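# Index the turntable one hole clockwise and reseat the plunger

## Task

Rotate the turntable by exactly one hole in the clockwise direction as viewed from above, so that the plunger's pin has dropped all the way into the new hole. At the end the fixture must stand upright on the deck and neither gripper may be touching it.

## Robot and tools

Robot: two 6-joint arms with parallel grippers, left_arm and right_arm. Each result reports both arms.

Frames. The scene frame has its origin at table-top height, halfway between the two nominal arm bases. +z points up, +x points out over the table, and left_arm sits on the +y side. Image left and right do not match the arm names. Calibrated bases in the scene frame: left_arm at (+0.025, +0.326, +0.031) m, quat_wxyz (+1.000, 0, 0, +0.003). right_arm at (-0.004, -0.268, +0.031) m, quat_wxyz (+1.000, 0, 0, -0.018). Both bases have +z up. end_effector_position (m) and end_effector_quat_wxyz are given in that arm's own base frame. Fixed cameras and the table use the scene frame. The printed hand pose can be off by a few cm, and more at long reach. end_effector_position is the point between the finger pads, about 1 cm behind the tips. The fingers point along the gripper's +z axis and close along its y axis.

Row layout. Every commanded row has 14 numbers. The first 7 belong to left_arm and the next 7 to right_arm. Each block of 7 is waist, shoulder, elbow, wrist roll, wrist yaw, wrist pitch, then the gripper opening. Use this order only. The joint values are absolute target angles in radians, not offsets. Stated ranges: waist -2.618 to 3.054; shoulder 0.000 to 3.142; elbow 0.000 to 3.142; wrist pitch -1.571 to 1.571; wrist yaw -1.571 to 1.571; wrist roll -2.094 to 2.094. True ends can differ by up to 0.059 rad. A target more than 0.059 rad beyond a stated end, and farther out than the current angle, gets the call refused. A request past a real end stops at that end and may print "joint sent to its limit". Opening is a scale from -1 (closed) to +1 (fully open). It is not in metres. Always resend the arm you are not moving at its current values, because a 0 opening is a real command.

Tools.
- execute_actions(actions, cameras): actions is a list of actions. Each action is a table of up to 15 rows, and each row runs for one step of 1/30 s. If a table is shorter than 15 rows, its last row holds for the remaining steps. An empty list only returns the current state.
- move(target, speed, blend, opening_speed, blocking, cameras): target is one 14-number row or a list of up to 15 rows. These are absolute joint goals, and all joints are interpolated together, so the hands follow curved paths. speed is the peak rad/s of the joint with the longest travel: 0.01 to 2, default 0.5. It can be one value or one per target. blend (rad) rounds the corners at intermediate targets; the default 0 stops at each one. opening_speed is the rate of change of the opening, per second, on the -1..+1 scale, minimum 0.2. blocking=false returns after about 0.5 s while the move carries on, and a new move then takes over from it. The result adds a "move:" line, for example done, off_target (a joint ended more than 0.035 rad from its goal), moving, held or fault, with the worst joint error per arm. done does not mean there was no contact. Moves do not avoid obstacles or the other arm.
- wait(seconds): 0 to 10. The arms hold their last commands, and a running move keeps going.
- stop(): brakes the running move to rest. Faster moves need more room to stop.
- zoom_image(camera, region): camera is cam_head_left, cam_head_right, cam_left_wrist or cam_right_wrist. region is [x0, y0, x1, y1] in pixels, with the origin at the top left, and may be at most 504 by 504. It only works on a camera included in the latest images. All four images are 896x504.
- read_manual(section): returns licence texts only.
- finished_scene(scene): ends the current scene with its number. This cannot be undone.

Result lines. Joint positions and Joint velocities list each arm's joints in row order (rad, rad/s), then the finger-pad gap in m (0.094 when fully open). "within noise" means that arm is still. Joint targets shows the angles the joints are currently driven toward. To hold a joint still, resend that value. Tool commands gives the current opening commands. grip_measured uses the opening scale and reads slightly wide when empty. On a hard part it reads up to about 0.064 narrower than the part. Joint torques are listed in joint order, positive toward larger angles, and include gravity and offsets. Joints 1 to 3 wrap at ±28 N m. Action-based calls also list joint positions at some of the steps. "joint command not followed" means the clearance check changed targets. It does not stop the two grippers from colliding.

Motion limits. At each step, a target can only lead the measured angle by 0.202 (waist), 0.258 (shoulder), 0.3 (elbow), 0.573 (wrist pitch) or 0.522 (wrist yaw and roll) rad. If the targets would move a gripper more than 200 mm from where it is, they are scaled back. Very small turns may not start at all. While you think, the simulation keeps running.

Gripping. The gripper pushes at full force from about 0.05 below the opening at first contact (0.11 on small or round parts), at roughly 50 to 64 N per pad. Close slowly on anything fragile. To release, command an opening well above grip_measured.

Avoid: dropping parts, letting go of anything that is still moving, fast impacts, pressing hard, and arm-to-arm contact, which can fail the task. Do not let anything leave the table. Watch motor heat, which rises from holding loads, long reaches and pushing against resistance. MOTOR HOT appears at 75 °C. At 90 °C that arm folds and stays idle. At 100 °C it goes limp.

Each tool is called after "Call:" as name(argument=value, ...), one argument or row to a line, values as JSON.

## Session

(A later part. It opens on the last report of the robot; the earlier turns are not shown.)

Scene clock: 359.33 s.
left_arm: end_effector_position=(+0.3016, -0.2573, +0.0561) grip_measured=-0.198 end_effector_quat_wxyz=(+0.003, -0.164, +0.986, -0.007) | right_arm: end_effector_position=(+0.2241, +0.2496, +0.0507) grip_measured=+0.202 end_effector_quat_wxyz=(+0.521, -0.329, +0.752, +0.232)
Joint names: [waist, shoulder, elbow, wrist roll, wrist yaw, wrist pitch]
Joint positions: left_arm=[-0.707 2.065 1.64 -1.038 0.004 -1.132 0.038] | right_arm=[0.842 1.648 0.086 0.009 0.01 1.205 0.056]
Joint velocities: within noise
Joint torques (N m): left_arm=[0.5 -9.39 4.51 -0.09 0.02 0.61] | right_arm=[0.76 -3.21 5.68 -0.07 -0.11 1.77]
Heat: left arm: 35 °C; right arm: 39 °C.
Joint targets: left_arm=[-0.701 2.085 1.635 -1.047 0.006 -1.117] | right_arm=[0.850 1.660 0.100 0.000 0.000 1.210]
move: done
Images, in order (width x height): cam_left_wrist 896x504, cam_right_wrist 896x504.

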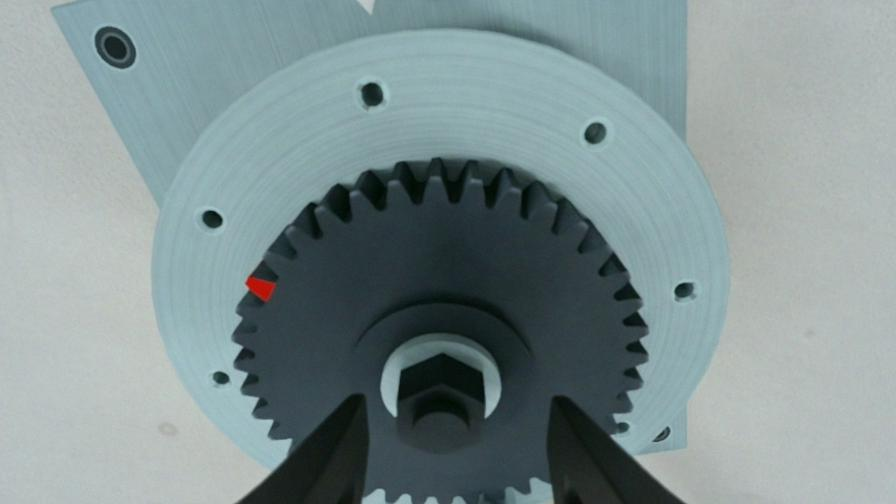

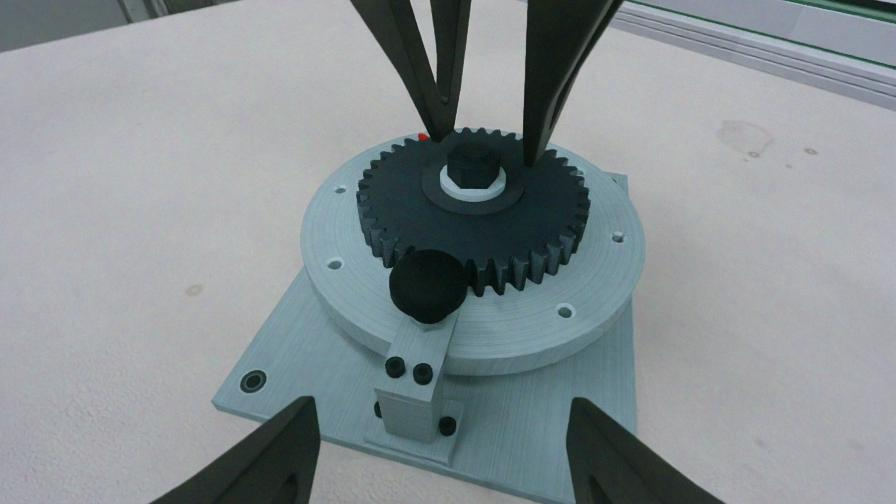

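Call:
move(
  target=[
    [-0.686,2.07,1.607,-1.047,0.006,-1.096,-0.2,0.85,1.66,0.10,0,0,1.21,0.2],
  ],
  speed=0.3,
  cameras=["cam_right_wrist","cam_left_wrist"],
)

Call:
zoom_image(
  camera="cam_left_wrist",
  region=[348, 304, 548, 504],
)

Call:
zoom_image(
  camera="cam_right_wrist",
  region=[360, 50, 600, 230],
)

Scene clock: 378.90 s.
left_arm: end_effector_position=(+0.3048, -0.2524, +0.0514) grip_measured=-0.198 end_effector_quat_wxyz=(+0.003, -0.172, +0.985, -0.007) | right_arm: end_effector_position=(+0.2240, +0.2497, +0.0507) grip_measured=+0.202 end_effector_quat_wxyz=(+0.521, -0.329, +0.752, +0.232)
Joint names: [waist, shoulder, elbow, wrist roll, wrist yaw, wrist pitch]
Joint positions: left_arm=[-0.692 2.065 1.621 -1.038 0.004 -1.112 0.038] | right_arm=[0.842 1.648 0.086 0.009 0.009 1.205 0.056]
Joint velocities: within noise
Joint torques (N m): left_arm=[0.53 -10.71 3.85 -0.09 0.02 0.63] | right_arm=[0.75 -3.29 5.72 -0.07 -0.12 1.78]
Heat: left arm: 35 °C; right arm: 39 °C.
Joint targets: left_arm=[-0.686 2.070 1.607 -1.047 0.006 -1.096] | right_arm=[0.850 1.660 0.100 0.000 0.000 1.210]
move: done
Images, in order (width x height): cam_left_wrist 896x504, cam_right_wrist 896x504.

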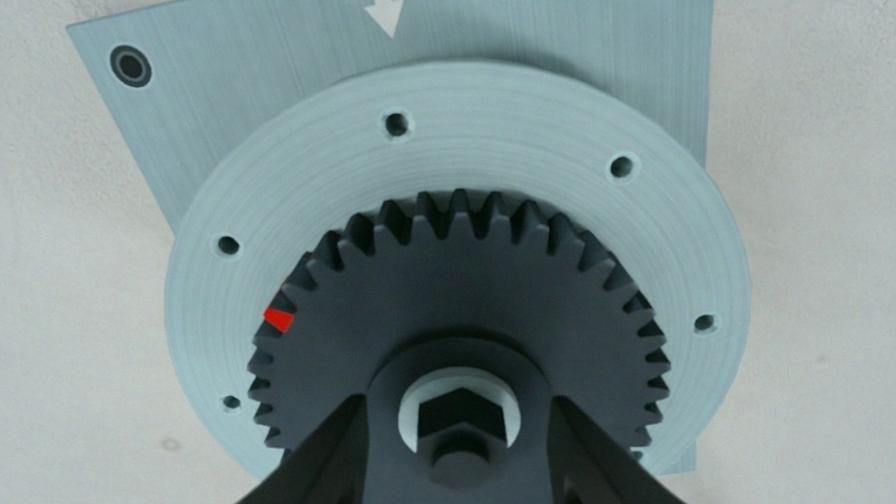

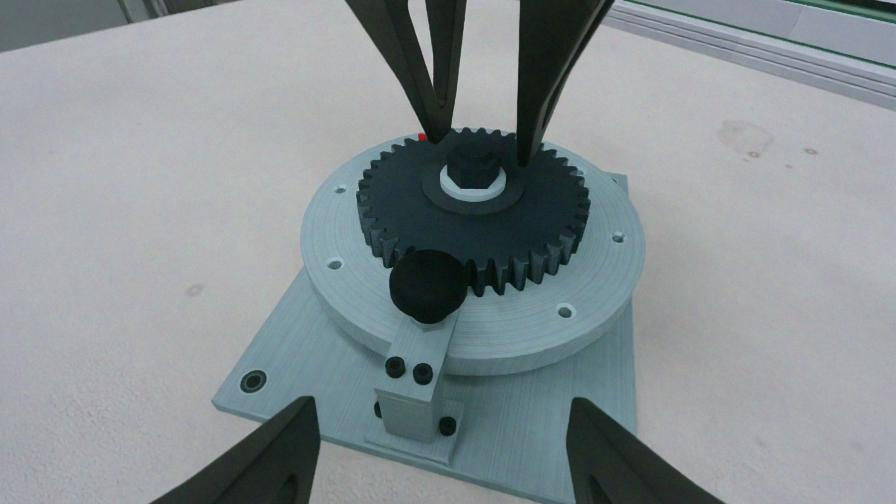

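Scaled by 2.520 from the camera's 896x504 image, which has a finer 1280x720 frame.

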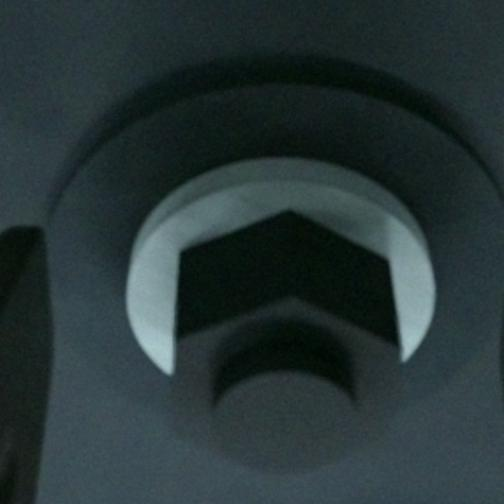

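Scaled by 2.100 from the camera's 896x504 image, which has a finer 1280x720 frame.

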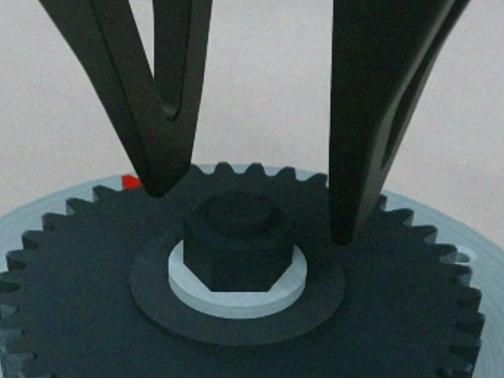

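Call:
move(
  target=[
    [-0.686,2.07,1.587,-1.047,0.006,-1.076,-0.2,0.85,1.66,0.10,0,0,1.21,0.2],
    [-0.686,2.07,1.587,-1.047,0.006,-1.076,-0.75,0.85,1.66,0.10,0,0,1.21,0.2],
  ],
  speed=0.3,
  opening_speed=0.25,
  cameras=["cam_right_wrist","cam_left_wrist"],
)

Call:
zoom_image(
  camera="cam_right_wrist",
  region=[360, 50, 600, 230],
)

Scene clock: 394.73 s.
left_arm: end_effector_position=(+0.3049, -0.2531, +0.0465) grip_measured=-0.654 end_effector_quat_wxyz=(+0.004, -0.172, +0.985, -0.010) | right_arm: end_effector_position=(+0.2240, +0.2497, +0.0507) grip_measured=+0.202 end_effector_quat_wxyz=(+0.521, -0.329, +0.752, +0.232)
Joint names: [waist, shoulder, elbow, wrist roll, wrist yaw, wrist pitch]
Joint positions: left_arm=[-0.692 2.065 1.601 -1.038 0.007 -1.085 0.016] | right_arm=[0.842 1.648 0.086 0.009 0.009 1.205 0.056]
Joint velocities: within noise
Joint torques (N m): left_arm=[0.49 -10.7 3.79 -0.1 -0.01 0.56] | right_arm=[0.76 -3.23 5.74 -0.08 -0.11 1.79]
Heat: left arm: 35 °C; right arm: 39 °C.
Joint targets: left_arm=[-0.686 2.070 1.587 -1.047 0.006 -1.076] | right_arm=[0.850 1.660 0.100 0.000 0.000 1.210]
move: done
Images, in order (width x height): cam_left_wrist 896x504, cam_right_wrist 896x504.

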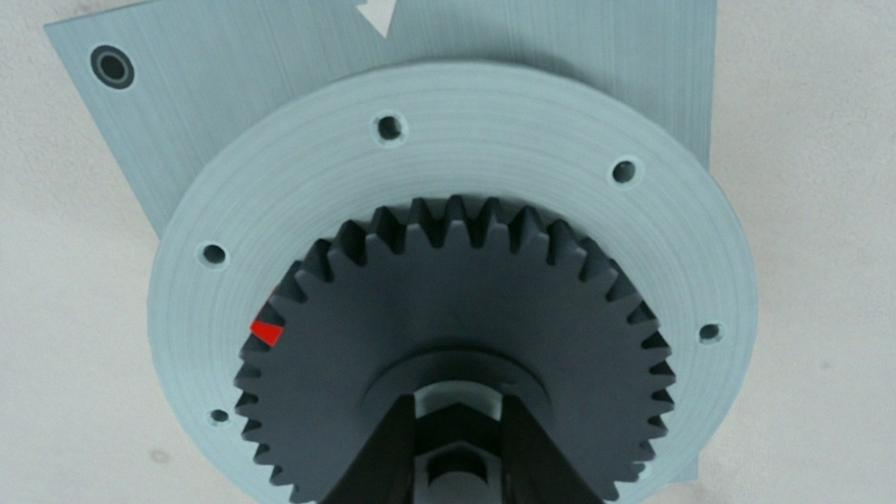

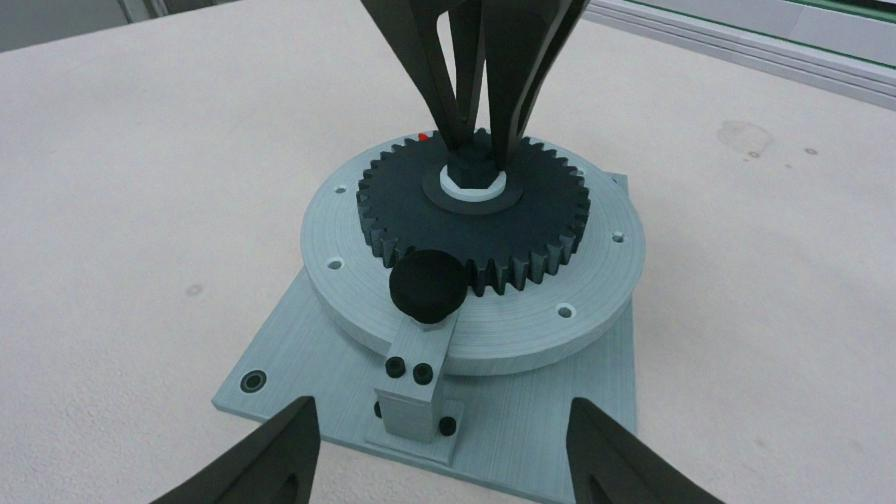

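Scaled by 2.100 from the camera's 896x504 image, which has a finer 1280x720 frame.

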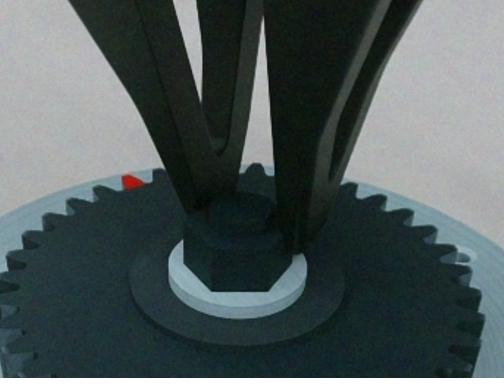

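Call:
move(
  target=[
    [-0.686,2.07,1.587,-1.047,0.006,-1.076,-0.75,0.862,1.828,0.228,0,0,1.257,0.2],
  ],
  speed=0.3,
  cameras=["cam_right_wrist","cam_left_wrist"],
)

Call:
zoom_image(
  camera="cam_right_wrist",
  region=[300, 204, 600, 504],
)

Scene clock: 425.27 s.
left_arm: end_effector_position=(+0.3049, -0.2531, +0.0465) grip_measured=-0.655 end_effector_quat_wxyz=(+0.004, -0.172, +0.985, -0.010) | right_arm: end_effector_position=(+0.2444, +0.2791, +0.0445) grip_measured=+0.202 end_effector_quat_wxyz=(+0.524, -0.333, +0.747, +0.237)
Joint names: [waist, shoulder, elbow, wrist roll, wrist yaw, wrist pitch]
Joint positions: left_arm=[-0.692 2.065 1.601 -1.038 0.007 -1.085 0.016] | right_arm=[0.853 1.813 0.217 0.009 0.009 1.251 0.056]
Joint velocities: within noise
Joint torques (N m): left_arm=[0.47 -10.71 3.82 -0.09 -0.01 0.57] | right_arm=[0.77 -4.34 5.26 -0.08 -0.11 1.79]
Heat: left arm: 36 °C; right arm: 40 °C.
Joint targets: left_arm=[-0.686 2.070 1.587 -1.047 0.006 -1.076] | right_arm=[0.862 1.828 0.228 0.000 0.000 1.257]
move: done
Images, in order (width x height): cam_left_wrist 896x504, cam_right_wrist 896x504.

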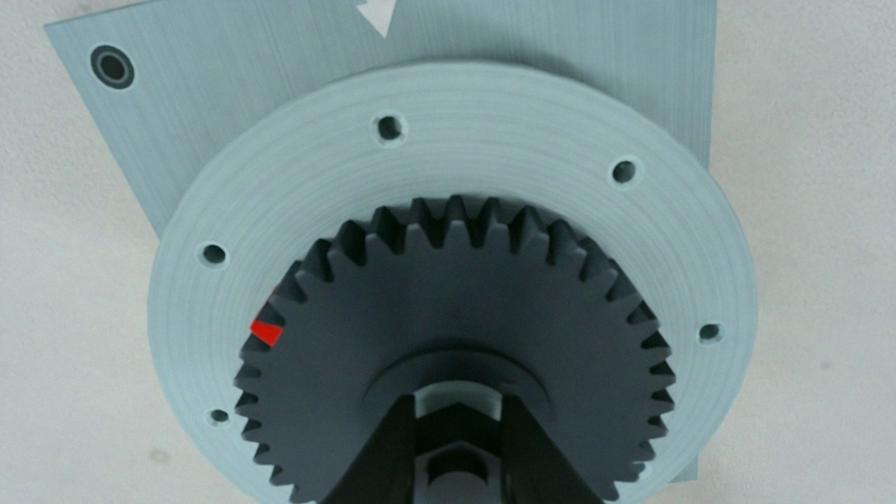

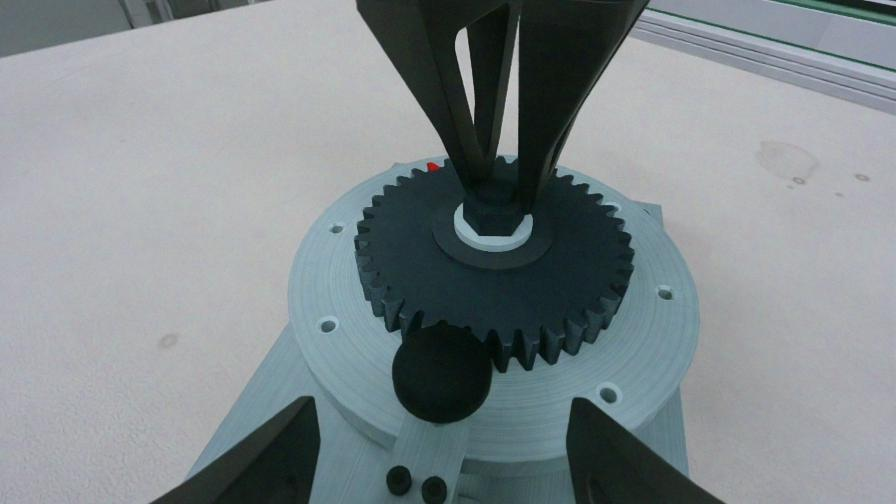

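Scaled by 1.680 from the camera's 896x504 image, which has a finer 1280x720 frame.

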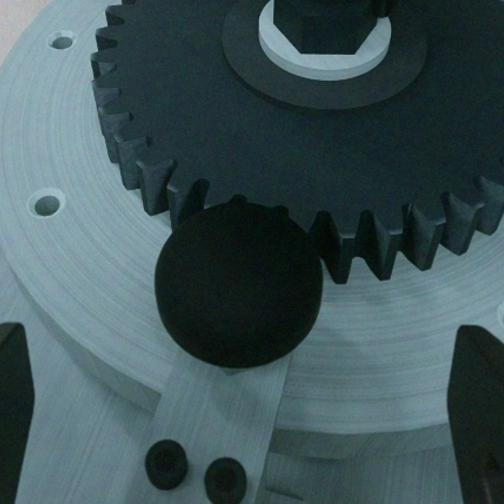

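Call:
move(
  target=[
    [-0.686,2.07,1.587,-1.047,0.006,-1.076,-0.75,0.862,1.944,0.319,0,0,1.277,0.2],
  ],
  speed=0.25,
  cameras=["cam_right_wrist","cam_head_left"],
)

Call:
zoom_image(
  camera="cam_right_wrist",
  region=[280, 204, 600, 504],
)

Call:
zoom_image(
  camera="cam_head_left",
  region=[380, 220, 560, 370],
)

Scene clock: 443.83 s.
left_arm: end_effector_position=(+0.3049, -0.2531, +0.0465) grip_measured=-0.655 end_effector_quat_wxyz=(+0.004, -0.172, +0.985, -0.010) | right_arm: end_effector_position=(+0.2594, +0.2962, +0.0337) grip_measured=+0.202 end_effector_quat_wxyz=(+0.523, -0.333, +0.748, +0.236)
Joint names: [waist, shoulder, elbow, wrist roll, wrist yaw, wrist pitch]
Joint positions: left_arm=[-0.692 2.065 1.601 -1.038 0.007 -1.085 0.016] | right_arm=[0.853 1.927 0.307 0.009 0.009 1.271 0.056]
Joint velocities: within noise
Joint torques (N m): left_arm=[0.5 -10.73 3.81 -0.1 -0.01 0.56] | right_arm=[0.77 -5.08 5.11 -0.08 -0.1 1.79]
Heat: left arm: 36 °C; right arm: 40 °C.
Joint targets: left_arm=[-0.686 2.070 1.587 -1.047 0.006 -1.076] | right_arm=[0.862 1.944 0.319 0.000 0.000 1.277]
move: done
Images, in order (width x height): cam_head_left 896x504, cam_right_wrist 896x504.

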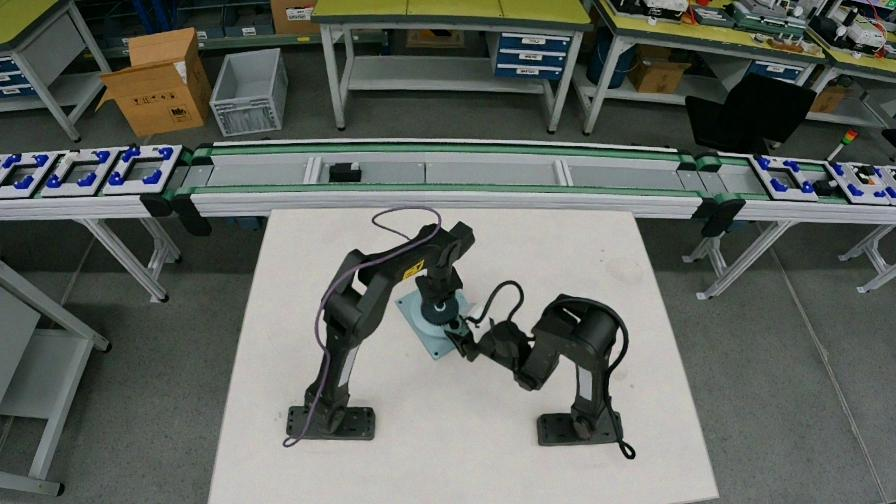

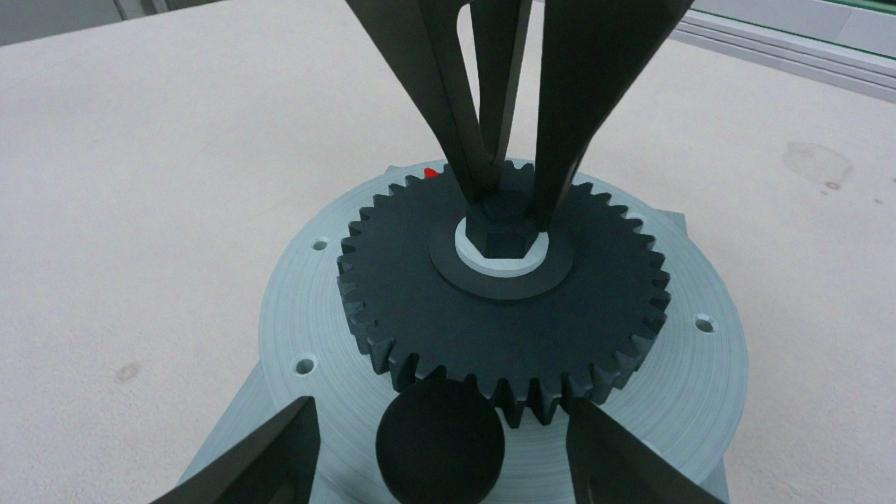

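Scaled by 1.575 from the camera's 896x504 image, which has a finer 1280x720 frame.

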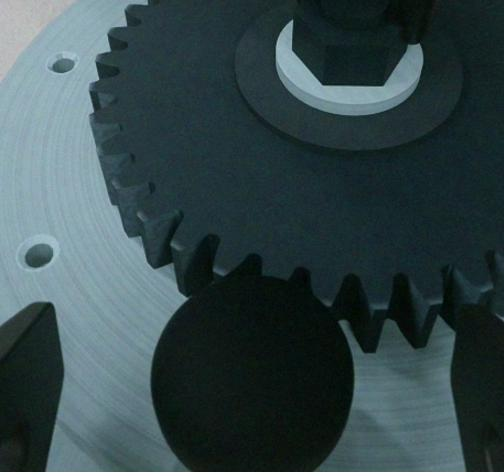

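Scaled by 2.800 from the camera's 896x504 image, which has a finer 1280x720 frame.

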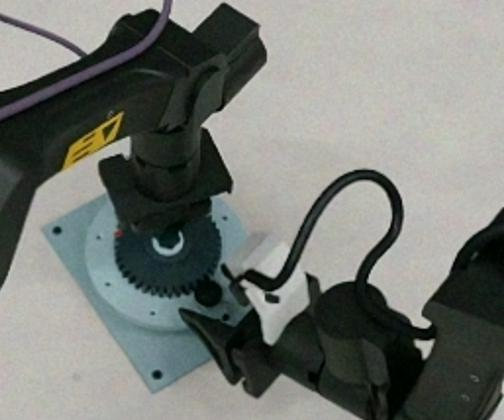

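Call:
move(
  target=[
    [-0.686,2.07,1.587,-1.047,0.006,-1.076,-0.75,0.862,1.944,0.319,0,0,1.277,-0.7],
  ],
  opening_speed=0.25,
  cameras=["cam_right_wrist"],
)

Call:
zoom_image(
  camera="cam_right_wrist",
  region=[280, 204, 600, 504],
)

Scene clock: 457.17 s.
left_arm: end_effector_position=(+0.3049, -0.2531, +0.0465) grip_measured=-0.655 end_effector_quat_wxyz=(+0.004, -0.172, +0.985, -0.010) | right_arm: end_effector_position=(+0.2594, +0.2963, +0.0340) grip_measured=-0.496 end_effector_quat_wxyz=(+0.524, -0.333, +0.748, +0.237)
Joint names: [waist, shoulder, elbow, wrist roll, wrist yaw, wrist pitch]
Joint positions: left_arm=[-0.692 2.065 1.601 -1.038 0.007 -1.085 0.016] | right_arm=[0.853 1.927 0.307 0.009 0.009 1.273 0.024]
Joint velocities: within noise
Joint torques (N m): left_arm=[0.53 -10.7 3.79 -0.09 -0.01 0.56] | right_arm=[0.75 -5.11 5.18 -0.08 -0.1 1.78]
Heat: left arm: 36 °C; right arm: 40 °C.
Joint targets: left_arm=[-0.686 2.070 1.587 -1.047 0.006 -1.076] | right_arm=[0.862 1.944 0.319 0.000 0.000 1.277]
move: done
Images, in order (width x height): cam_right_wrist 896x504.

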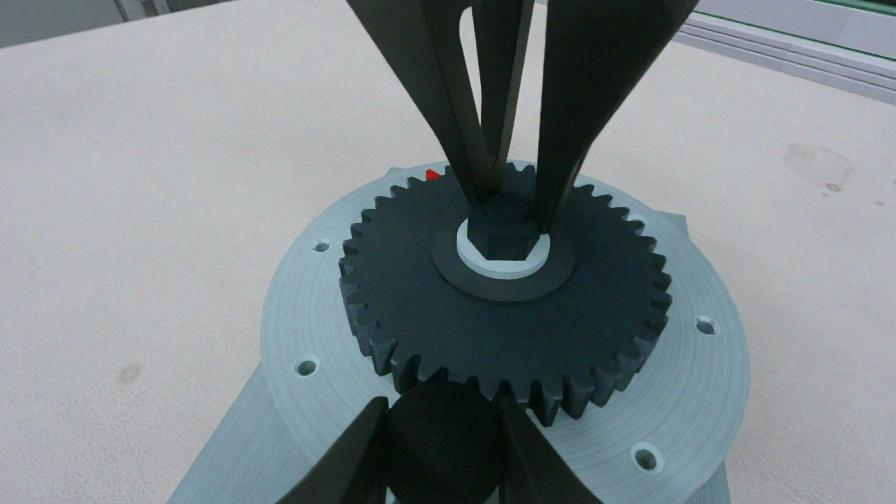

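Scaled by 1.575 from the camera's 896x504 image, which has a finer 1280x720 frame.

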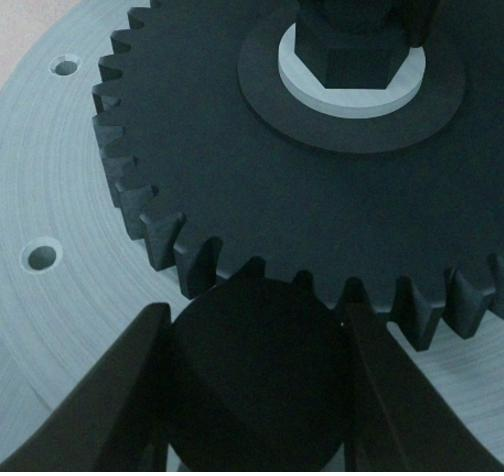

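Call:
move(
  target=[
    [-0.686,2.07,1.587,-1.047,0.006,-1.076,-0.75,0.862,1.88,0.319,0,0,1.215,-0.7],
  ],
  speed=0.15,
  cameras=["cam_right_wrist"],
)

Call:
zoom_image(
  camera="cam_right_wrist",
  region=[280, 204, 600, 504],
)

Scene clock: 470.87 s.
left_arm: end_effector_position=(+0.3049, -0.2531, +0.0465) grip_measured=-0.655 end_effector_quat_wxyz=(+0.004, -0.172, +0.985, -0.010) | right_arm: end_effector_position=(+0.2592, +0.2962, +0.0340) grip_measured=-0.496 end_effector_quat_wxyz=(+0.518, -0.335, +0.751, +0.234)
Joint names: [waist, shoulder, elbow, wrist roll, wrist yaw, wrist pitch]
Joint positions: left_arm=[-0.692 2.065 1.601 -1.038 0.007 -1.085 0.016] | right_arm=[0.853 1.905 0.312 0.009 0.009 1.233 0.024]
Joint velocities: within noise
Joint torques (N m): left_arm=[0.49 -10.71 3.77 -0.1 -0.01 0.56] | right_arm=[0.77 -8.4 4.79 -0.06 -0.11 1.56]
Heat: left arm: 36 °C; right arm: 40 °C.
Joint targets: left_arm=[-0.686 2.070 1.587 -1.047 0.006 -1.076] | right_arm=[0.862 1.880 0.319 0.000 0.000 1.215]
move: done
Images, in order (width x height): cam_right_wrist 896x504.

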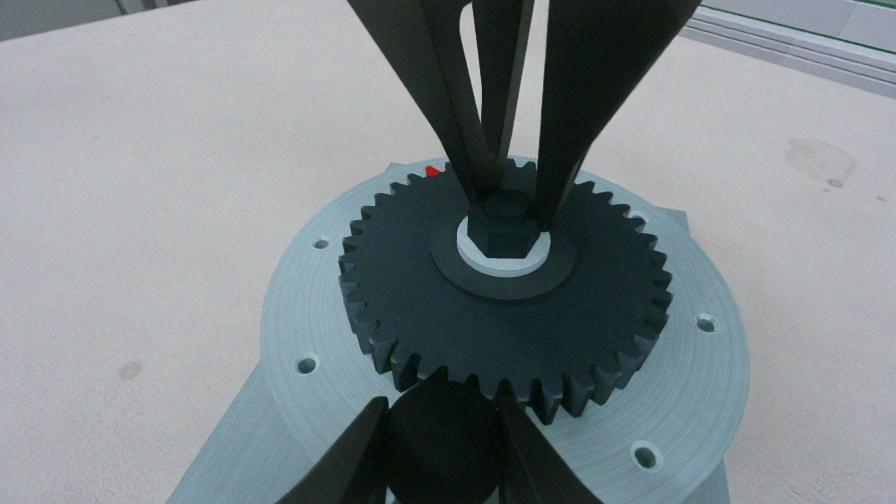

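Scaled by 1.575 from the camera's 896x504 image, which has a finer 1280x720 frame.

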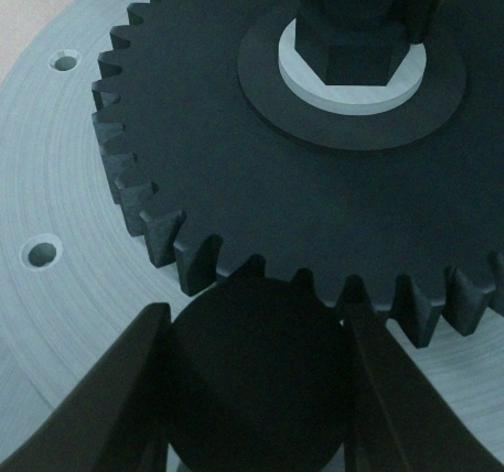

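Call:
move(
  target=[
    [-0.686,2.07,1.587,-1.047,0.006,-1.076,-0.75,0.862,1.84,0.319,0,0,1.19,-0.75],
  ],
  speed=0.1,
  cameras=["cam_right_wrist"],
)

Call:
zoom_image(
  camera="cam_right_wrist",
  region=[280, 204, 600, 504],
)

Scene clock: 481.33 s.
left_arm: end_effector_position=(+0.3049, -0.2531, +0.0465) grip_measured=-0.655 end_effector_quat_wxyz=(+0.004, -0.172, +0.985, -0.010) | right_arm: end_effector_position=(+0.2592, +0.2961, +0.0342) grip_measured=-0.496 end_effector_quat_wxyz=(+0.512, -0.337, +0.756, +0.231)
Joint names: [waist, shoulder, elbow, wrist roll, wrist yaw, wrist pitch]
Joint positions: left_arm=[-0.692 2.065 1.601 -1.038 0.007 -1.085 0.016] | right_arm=[0.853 1.877 0.318 0.009 0.009 1.179 0.024]
Joint velocities: within noise
Joint torques (N m): left_arm=[0.49 -10.74 3.81 -0.09 -0.01 0.55] | right_arm=[0.73 -9.18 4.38 -0.08 -0.11 1.81]
Heat: left arm: 36 °C; right arm: 39 °C.
Joint targets: left_arm=[-0.686 2.070 1.587 -1.047 0.006 -1.076] | right_arm=[0.862 1.840 0.319 0.000 0.000 1.190]
move: off_target (right_arm); right_arm: the shoulder is farthest, 0.037 rad from its target
Images, in order (width x height): cam_right_wrist 896x504.

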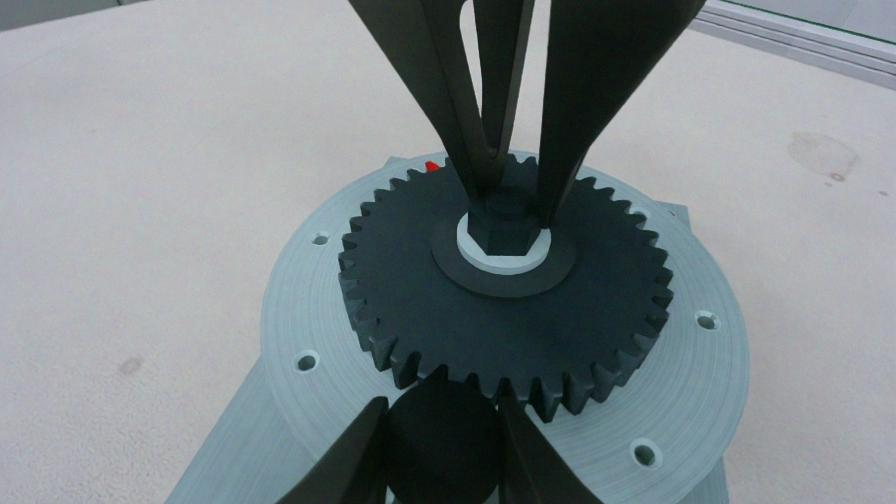

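Scaled by 1.575 from the camera's 896x504 image, which has a finer 1280x720 frame.

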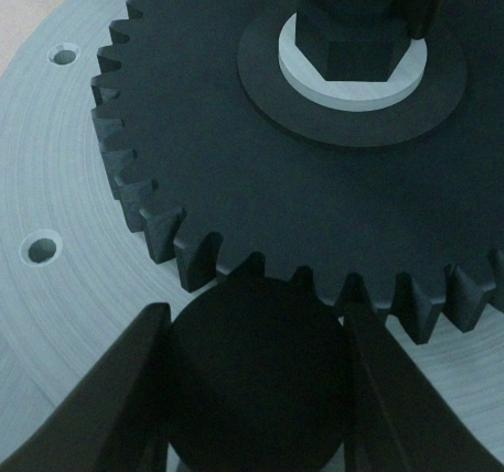

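Call:
move(
  target=[
    [-0.686,2.07,1.587,-1.047,0.006,-1.076,-0.75,0.862,1.80,0.319,0,0,1.24,-0.8],
  ],
  speed=0.1,
  cameras=["cam_right_wrist"],
)

Call:
zoom_image(
  camera="cam_right_wrist",
  region=[280, 204, 600, 504],
)

Scene clock: 493.20 s.
left_arm: end_effector_position=(+0.3048, -0.2532, +0.0465) grip_measured=-0.656 end_effector_quat_wxyz=(+0.004, -0.172, +0.985, -0.010) | right_arm: end_effector_position=(+0.2588, +0.2957, +0.0353) grip_measured=-0.496 end_effector_quat_wxyz=(+0.509, -0.338, +0.758, +0.230)
Joint names: [waist, shoulder, elbow, wrist roll, wrist yaw, wrist pitch]
Joint positions: left_arm=[-0.692 2.065 1.601 -1.038 0.007 -1.085 0.016] | right_arm=[0.853 1.858 0.32 0.009 0.009 1.151 0.024]
Joint velocities: within noise
Joint torques (N m): left_arm=[0.51 -10.71 3.81 -0.09 -0.01 0.55] | right_arm=[0.77 -10.88 4.41 -0.08 -0.11 2.53]
Heat: left arm: 36 °C; right arm: 40 °C.
Joint targets: left_arm=[-0.686 2.070 1.587 -1.047 0.006 -1.076] | right_arm=[0.862 1.800 0.319 0.000 0.000 1.240]
move: off_target (right_arm); right_arm: the wrist pitch is farthest, 0.089 rad from its target
Images, in order (width x height): cam_right_wrist 896x504.

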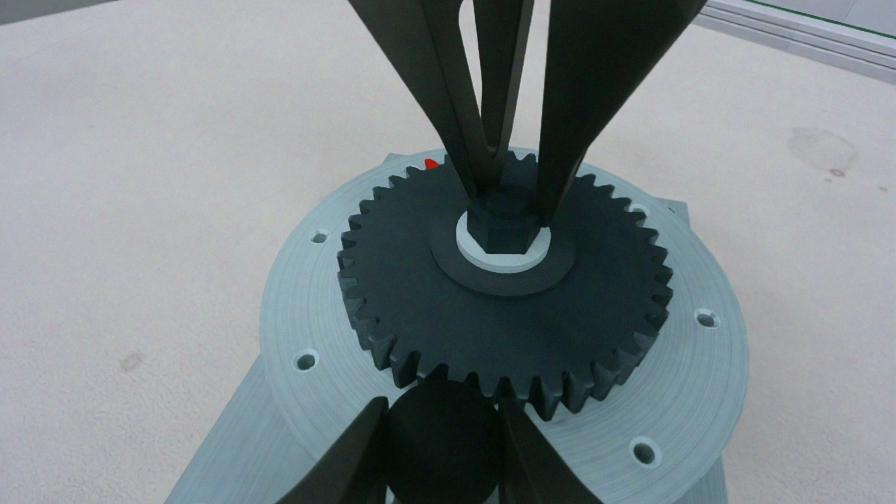

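Scaled by 1.575 from the camera's 896x504 image, which has a finer 1280x720 frame.

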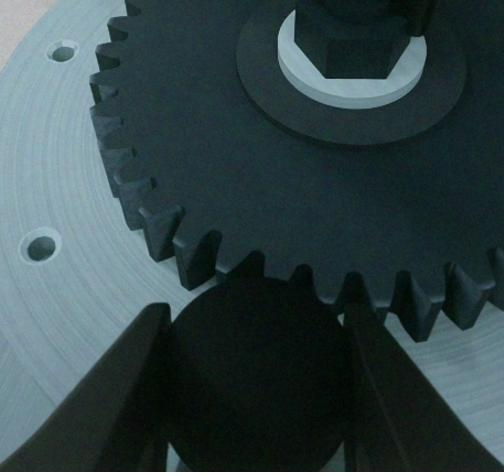

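Call:
move(
  target=[
    [-0.686,2.07,1.587,-1.047,0.006,-1.076,-0.75,0.862,1.78,0.319,0,0,1.38,-0.85],
  ],
  speed=0.1,
  cameras=["cam_right_wrist"],
)

Call:
zoom_image(
  camera="cam_right_wrist",
  region=[280, 204, 600, 504],
)

Scene clock: 503.13 s.
left_arm: end_effector_position=(+0.3048, -0.2532, +0.0465) grip_measured=-0.656 end_effector_quat_wxyz=(+0.004, -0.172, +0.985, -0.010) | right_arm: end_effector_position=(+0.2592, +0.2961, +0.0383) grip_measured=-0.496 end_effector_quat_wxyz=(+0.513, -0.336, +0.755, +0.232)
Joint names: [waist, shoulder, elbow, wrist roll, wrist yaw, wrist pitch]
Joint positions: left_arm=[-0.692 2.065 1.601 -1.038 0.007 -1.085 0.016] | right_arm=[0.853 1.854 0.318 0.009 0.009 1.161 0.024]
Joint velocities: within noise
Joint torques (N m): left_arm=[0.51 -10.7 3.82 -0.09 -0.01 0.56] | right_arm=[0.75 -12.16 4.56 -0.07 -0.11 3.71]
Heat: left arm: 36 °C; right arm: 42 °C.
Joint targets: left_arm=[-0.686 2.070 1.587 -1.047 0.006 -1.076] | right_arm=[0.862 1.780 0.319 0.000 0.000 1.380]
move: off_target (right_arm); right_arm: the wrist pitch is farthest, 0.219 rad from its target
Images, in order (width x height): cam_right_wrist 896x504.

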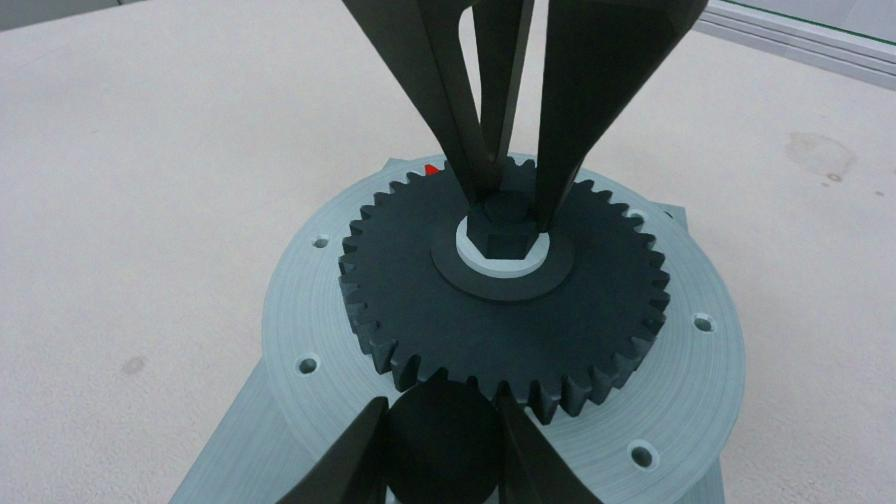

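Scaled by 1.575 from the camera's 896x504 image, which has a finer 1280x720 frame.

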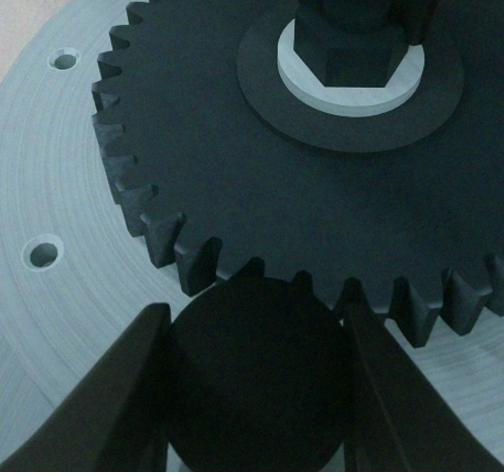

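Call:
move(
  target=[
    [-0.686,2.07,1.587,-1.047,0.006,-1.076,-0.75,0.862,1.75,0.319,0,0,1.46,-0.9],
  ],
  speed=0.1,
  cameras=["cam_right_wrist","cam_left_wrist"],
)

Call:
zoom_image(
  camera="cam_right_wrist",
  region=[280, 204, 600, 504],
)

Scene clock: 513.77 s.
left_arm: end_effector_position=(+0.3040, -0.2542, +0.0466) grip_measured=-0.656 end_effector_quat_wxyz=(+0.001, -0.172, +0.985, -0.013) | right_arm: end_effector_position=(+0.2579, +0.2946, +0.0408) grip_measured=-0.496 end_effector_quat_wxyz=(+0.517, -0.335, +0.752, +0.233)
Joint names: [waist, shoulder, elbow, wrist roll, wrist yaw, wrist pitch]
Joint positions: left_arm=[-0.692 2.065 1.601 -1.039 0.015 -1.085 0.016] | right_arm=[0.853 1.848 0.306 0.008 0.009 1.177 0.024]
Joint velocities: within noise
Joint torques (N m): left_arm=[0.54 -10.7 3.78 -0.08 -0.08 0.57] | right_arm=[0.83 -14.05 5.67 -0.05 -0.11 4.31]
Heat: left arm: 36 °C; right arm: 52 °C.
Joint targets: left_arm=[-0.686 2.070 1.587 -1.047 0.006 -1.076] | right_arm=[0.862 1.750 0.319 0.000 0.000 1.460]
move: off_target (right_arm); right_arm: the wrist pitch is farthest, 0.283 rad from its target
Images, in order (width x height): cam_left_wrist 896x504, cam_right_wrist 896x504.

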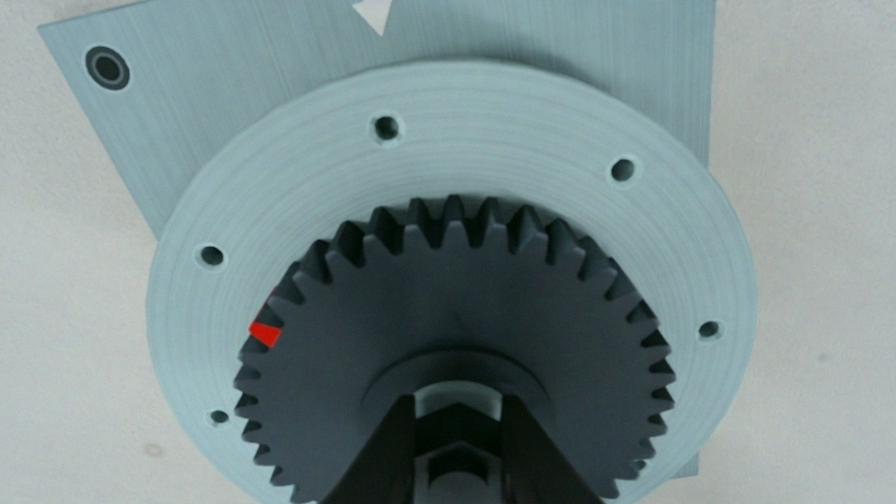

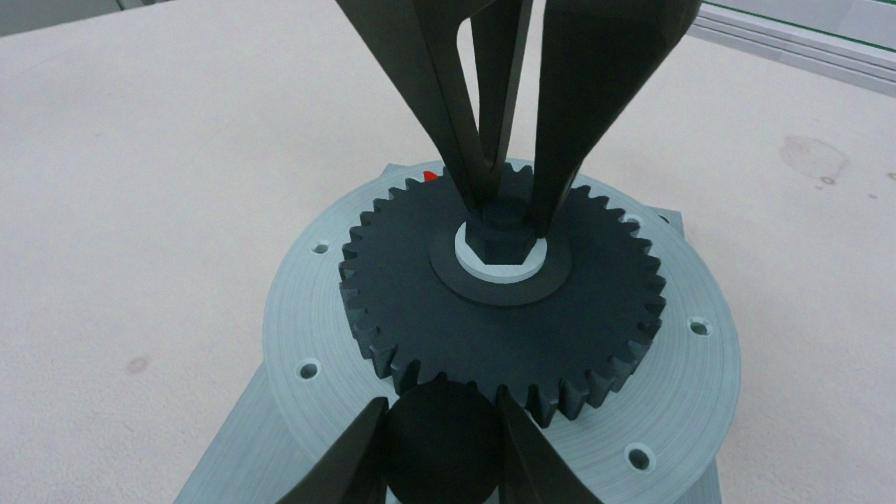

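Scaled by 1.575 from the camera's 896x504 image, which has a finer 1280x720 frame.

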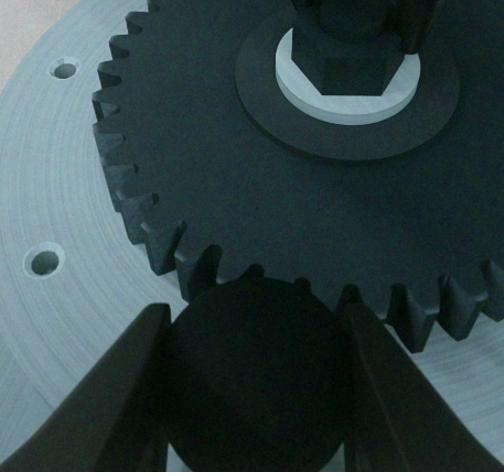

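Call:
move(
  target=[
    [-0.686,2.07,1.587,-0.85,0.006,-1.076,-0.75,0.862,1.768,0.319,0,0,1.42,-0.9],
  ],
  speed=0.2,
  cameras=["cam_right_wrist","cam_left_wrist"],
)

Scene clock: 522.00 s.
left_arm: end_effector_position=(+0.3042, -0.2554, +0.0466) grip_measured=-0.657 end_effector_quat_wxyz=(+0.002, -0.088, +0.996, -0.016) | right_arm: end_effector_position=(+0.2579, +0.2946, +0.0410) grip_measured=-0.496 end_effector_quat_wxyz=(+0.517, -0.335, +0.752, +0.234)
Joint names: [waist, shoulder, elbow, wrist roll, wrist yaw, wrist pitch]
Joint positions: left_arm=[-0.692 2.065 1.601 -0.869 0.019 -1.082 0.016] | right_arm=[0.853 1.847 0.306 0.008 0.009 1.177 0.024]
Joint velocities: within noise
Joint torques (N m): left_arm=[0.53 -10.71 3.81 0.22 -0.11 0.52] | right_arm=[0.72 -12.53 5.74 -0.07 -0.11 3.94]
Heat: left arm: 36 °C; right arm: 57 °C.
Joint targets: left_arm=[-0.686 2.070 1.587 -0.850 0.006 -1.076] | right_arm=[0.862 1.768 0.319 0.000 0.000 1.420]
move: off_target (right_arm); right_arm: the wrist pitch is farthest, 0.243 rad from its target
Images, in order (width x height): cam_left_wrist 896x504, cam_right_wrist 896x504.

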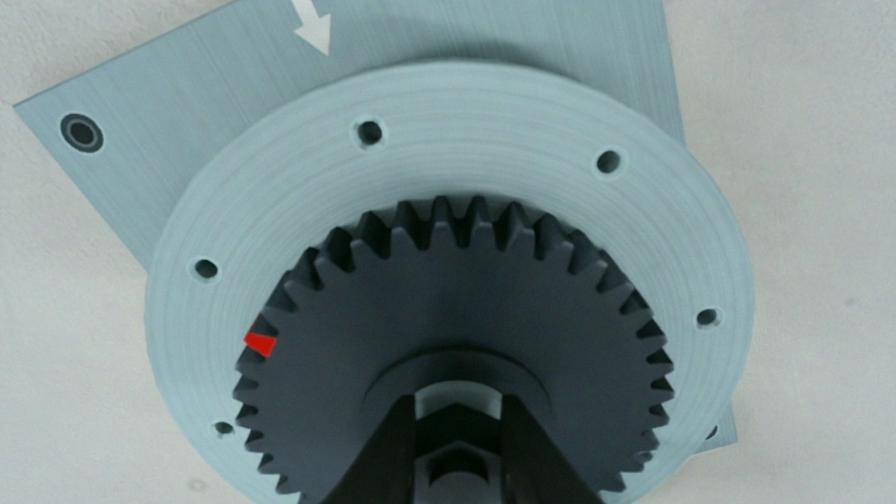

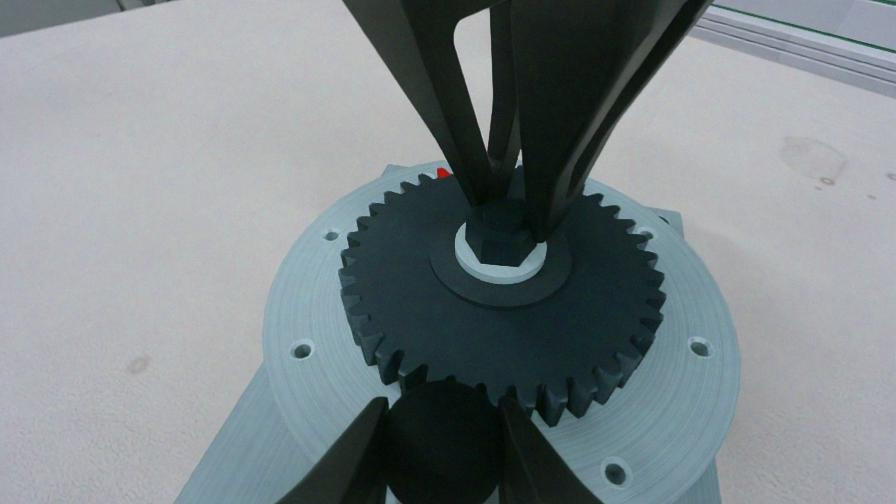

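Call:
move(
  target=[
    [-0.686,2.07,1.587,-0.235,0.006,-1.076,-0.75,0.862,1.768,0.319,0,0,1.42,-0.9],
  ],
  speed=0.3,
  cameras=["cam_right_wrist","cam_left_wrist"],
)

Scene clock: 532.03 s.
left_arm: end_effector_position=(+0.3038, -0.2605, +0.0468) grip_measured=-0.657 end_effector_quat_wxyz=(+0.007, +0.216, +0.976, -0.027) | right_arm: end_effector_position=(+0.2579, +0.2946, +0.0410) grip_measured=-0.496 end_effector_quat_wxyz=(+0.517, -0.335, +0.752, +0.234)
Joint names: [waist, shoulder, elbow, wrist roll, wrist yaw, wrist pitch]
Joint positions: left_arm=[-0.692 2.065 1.601 -0.257 0.043 -1.07 0.016] | right_arm=[0.853 1.847 0.306 0.008 0.009 1.177 0.024]
Joint velocities: within noise
Joint torques (N m): left_arm=[0.54 -10.74 3.84 0.25 -0.33 0.41] | right_arm=[0.77 -12.56 5.71 -0.06 -0.1 3.95]
Heat: left arm: 36 °C; right arm: 59 °C.
Joint targets: left_arm=[-0.686 2.070 1.587 -0.235 0.006 -1.076] | right_arm=[0.862 1.768 0.319 0.000 0.000 1.420]
move: off_target (left_arm, right_arm); left_arm: the wrist yaw is farthest, 0.037 rad from its target; right_arm: the wrist pitch is farthest, 0.243 rad from its target
Images, in order (width x height): cam_left_wrist 896x504, cam_right_wrist 896x504.

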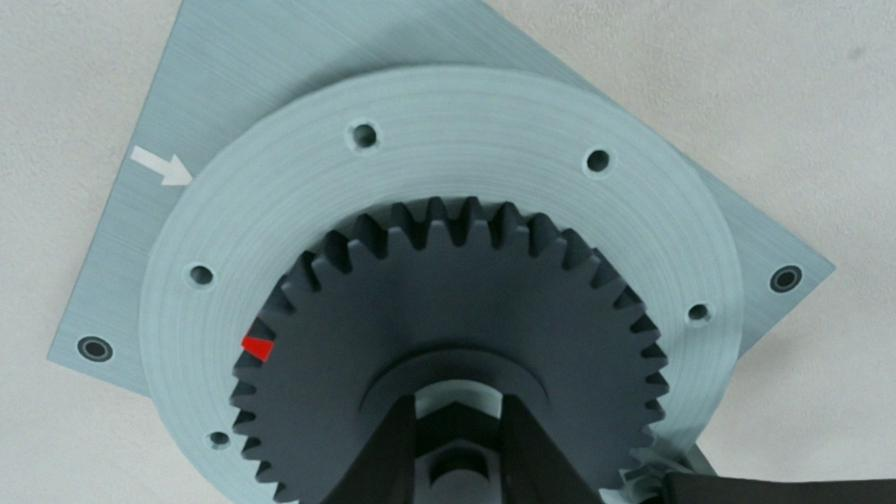

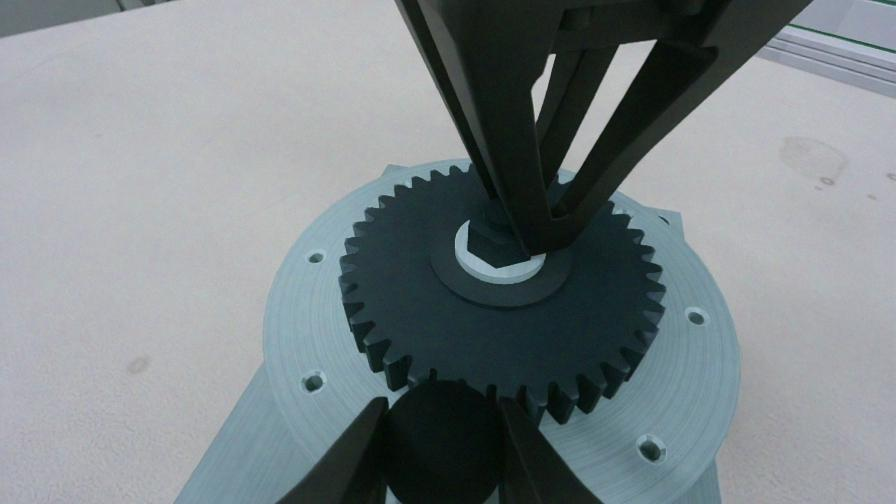

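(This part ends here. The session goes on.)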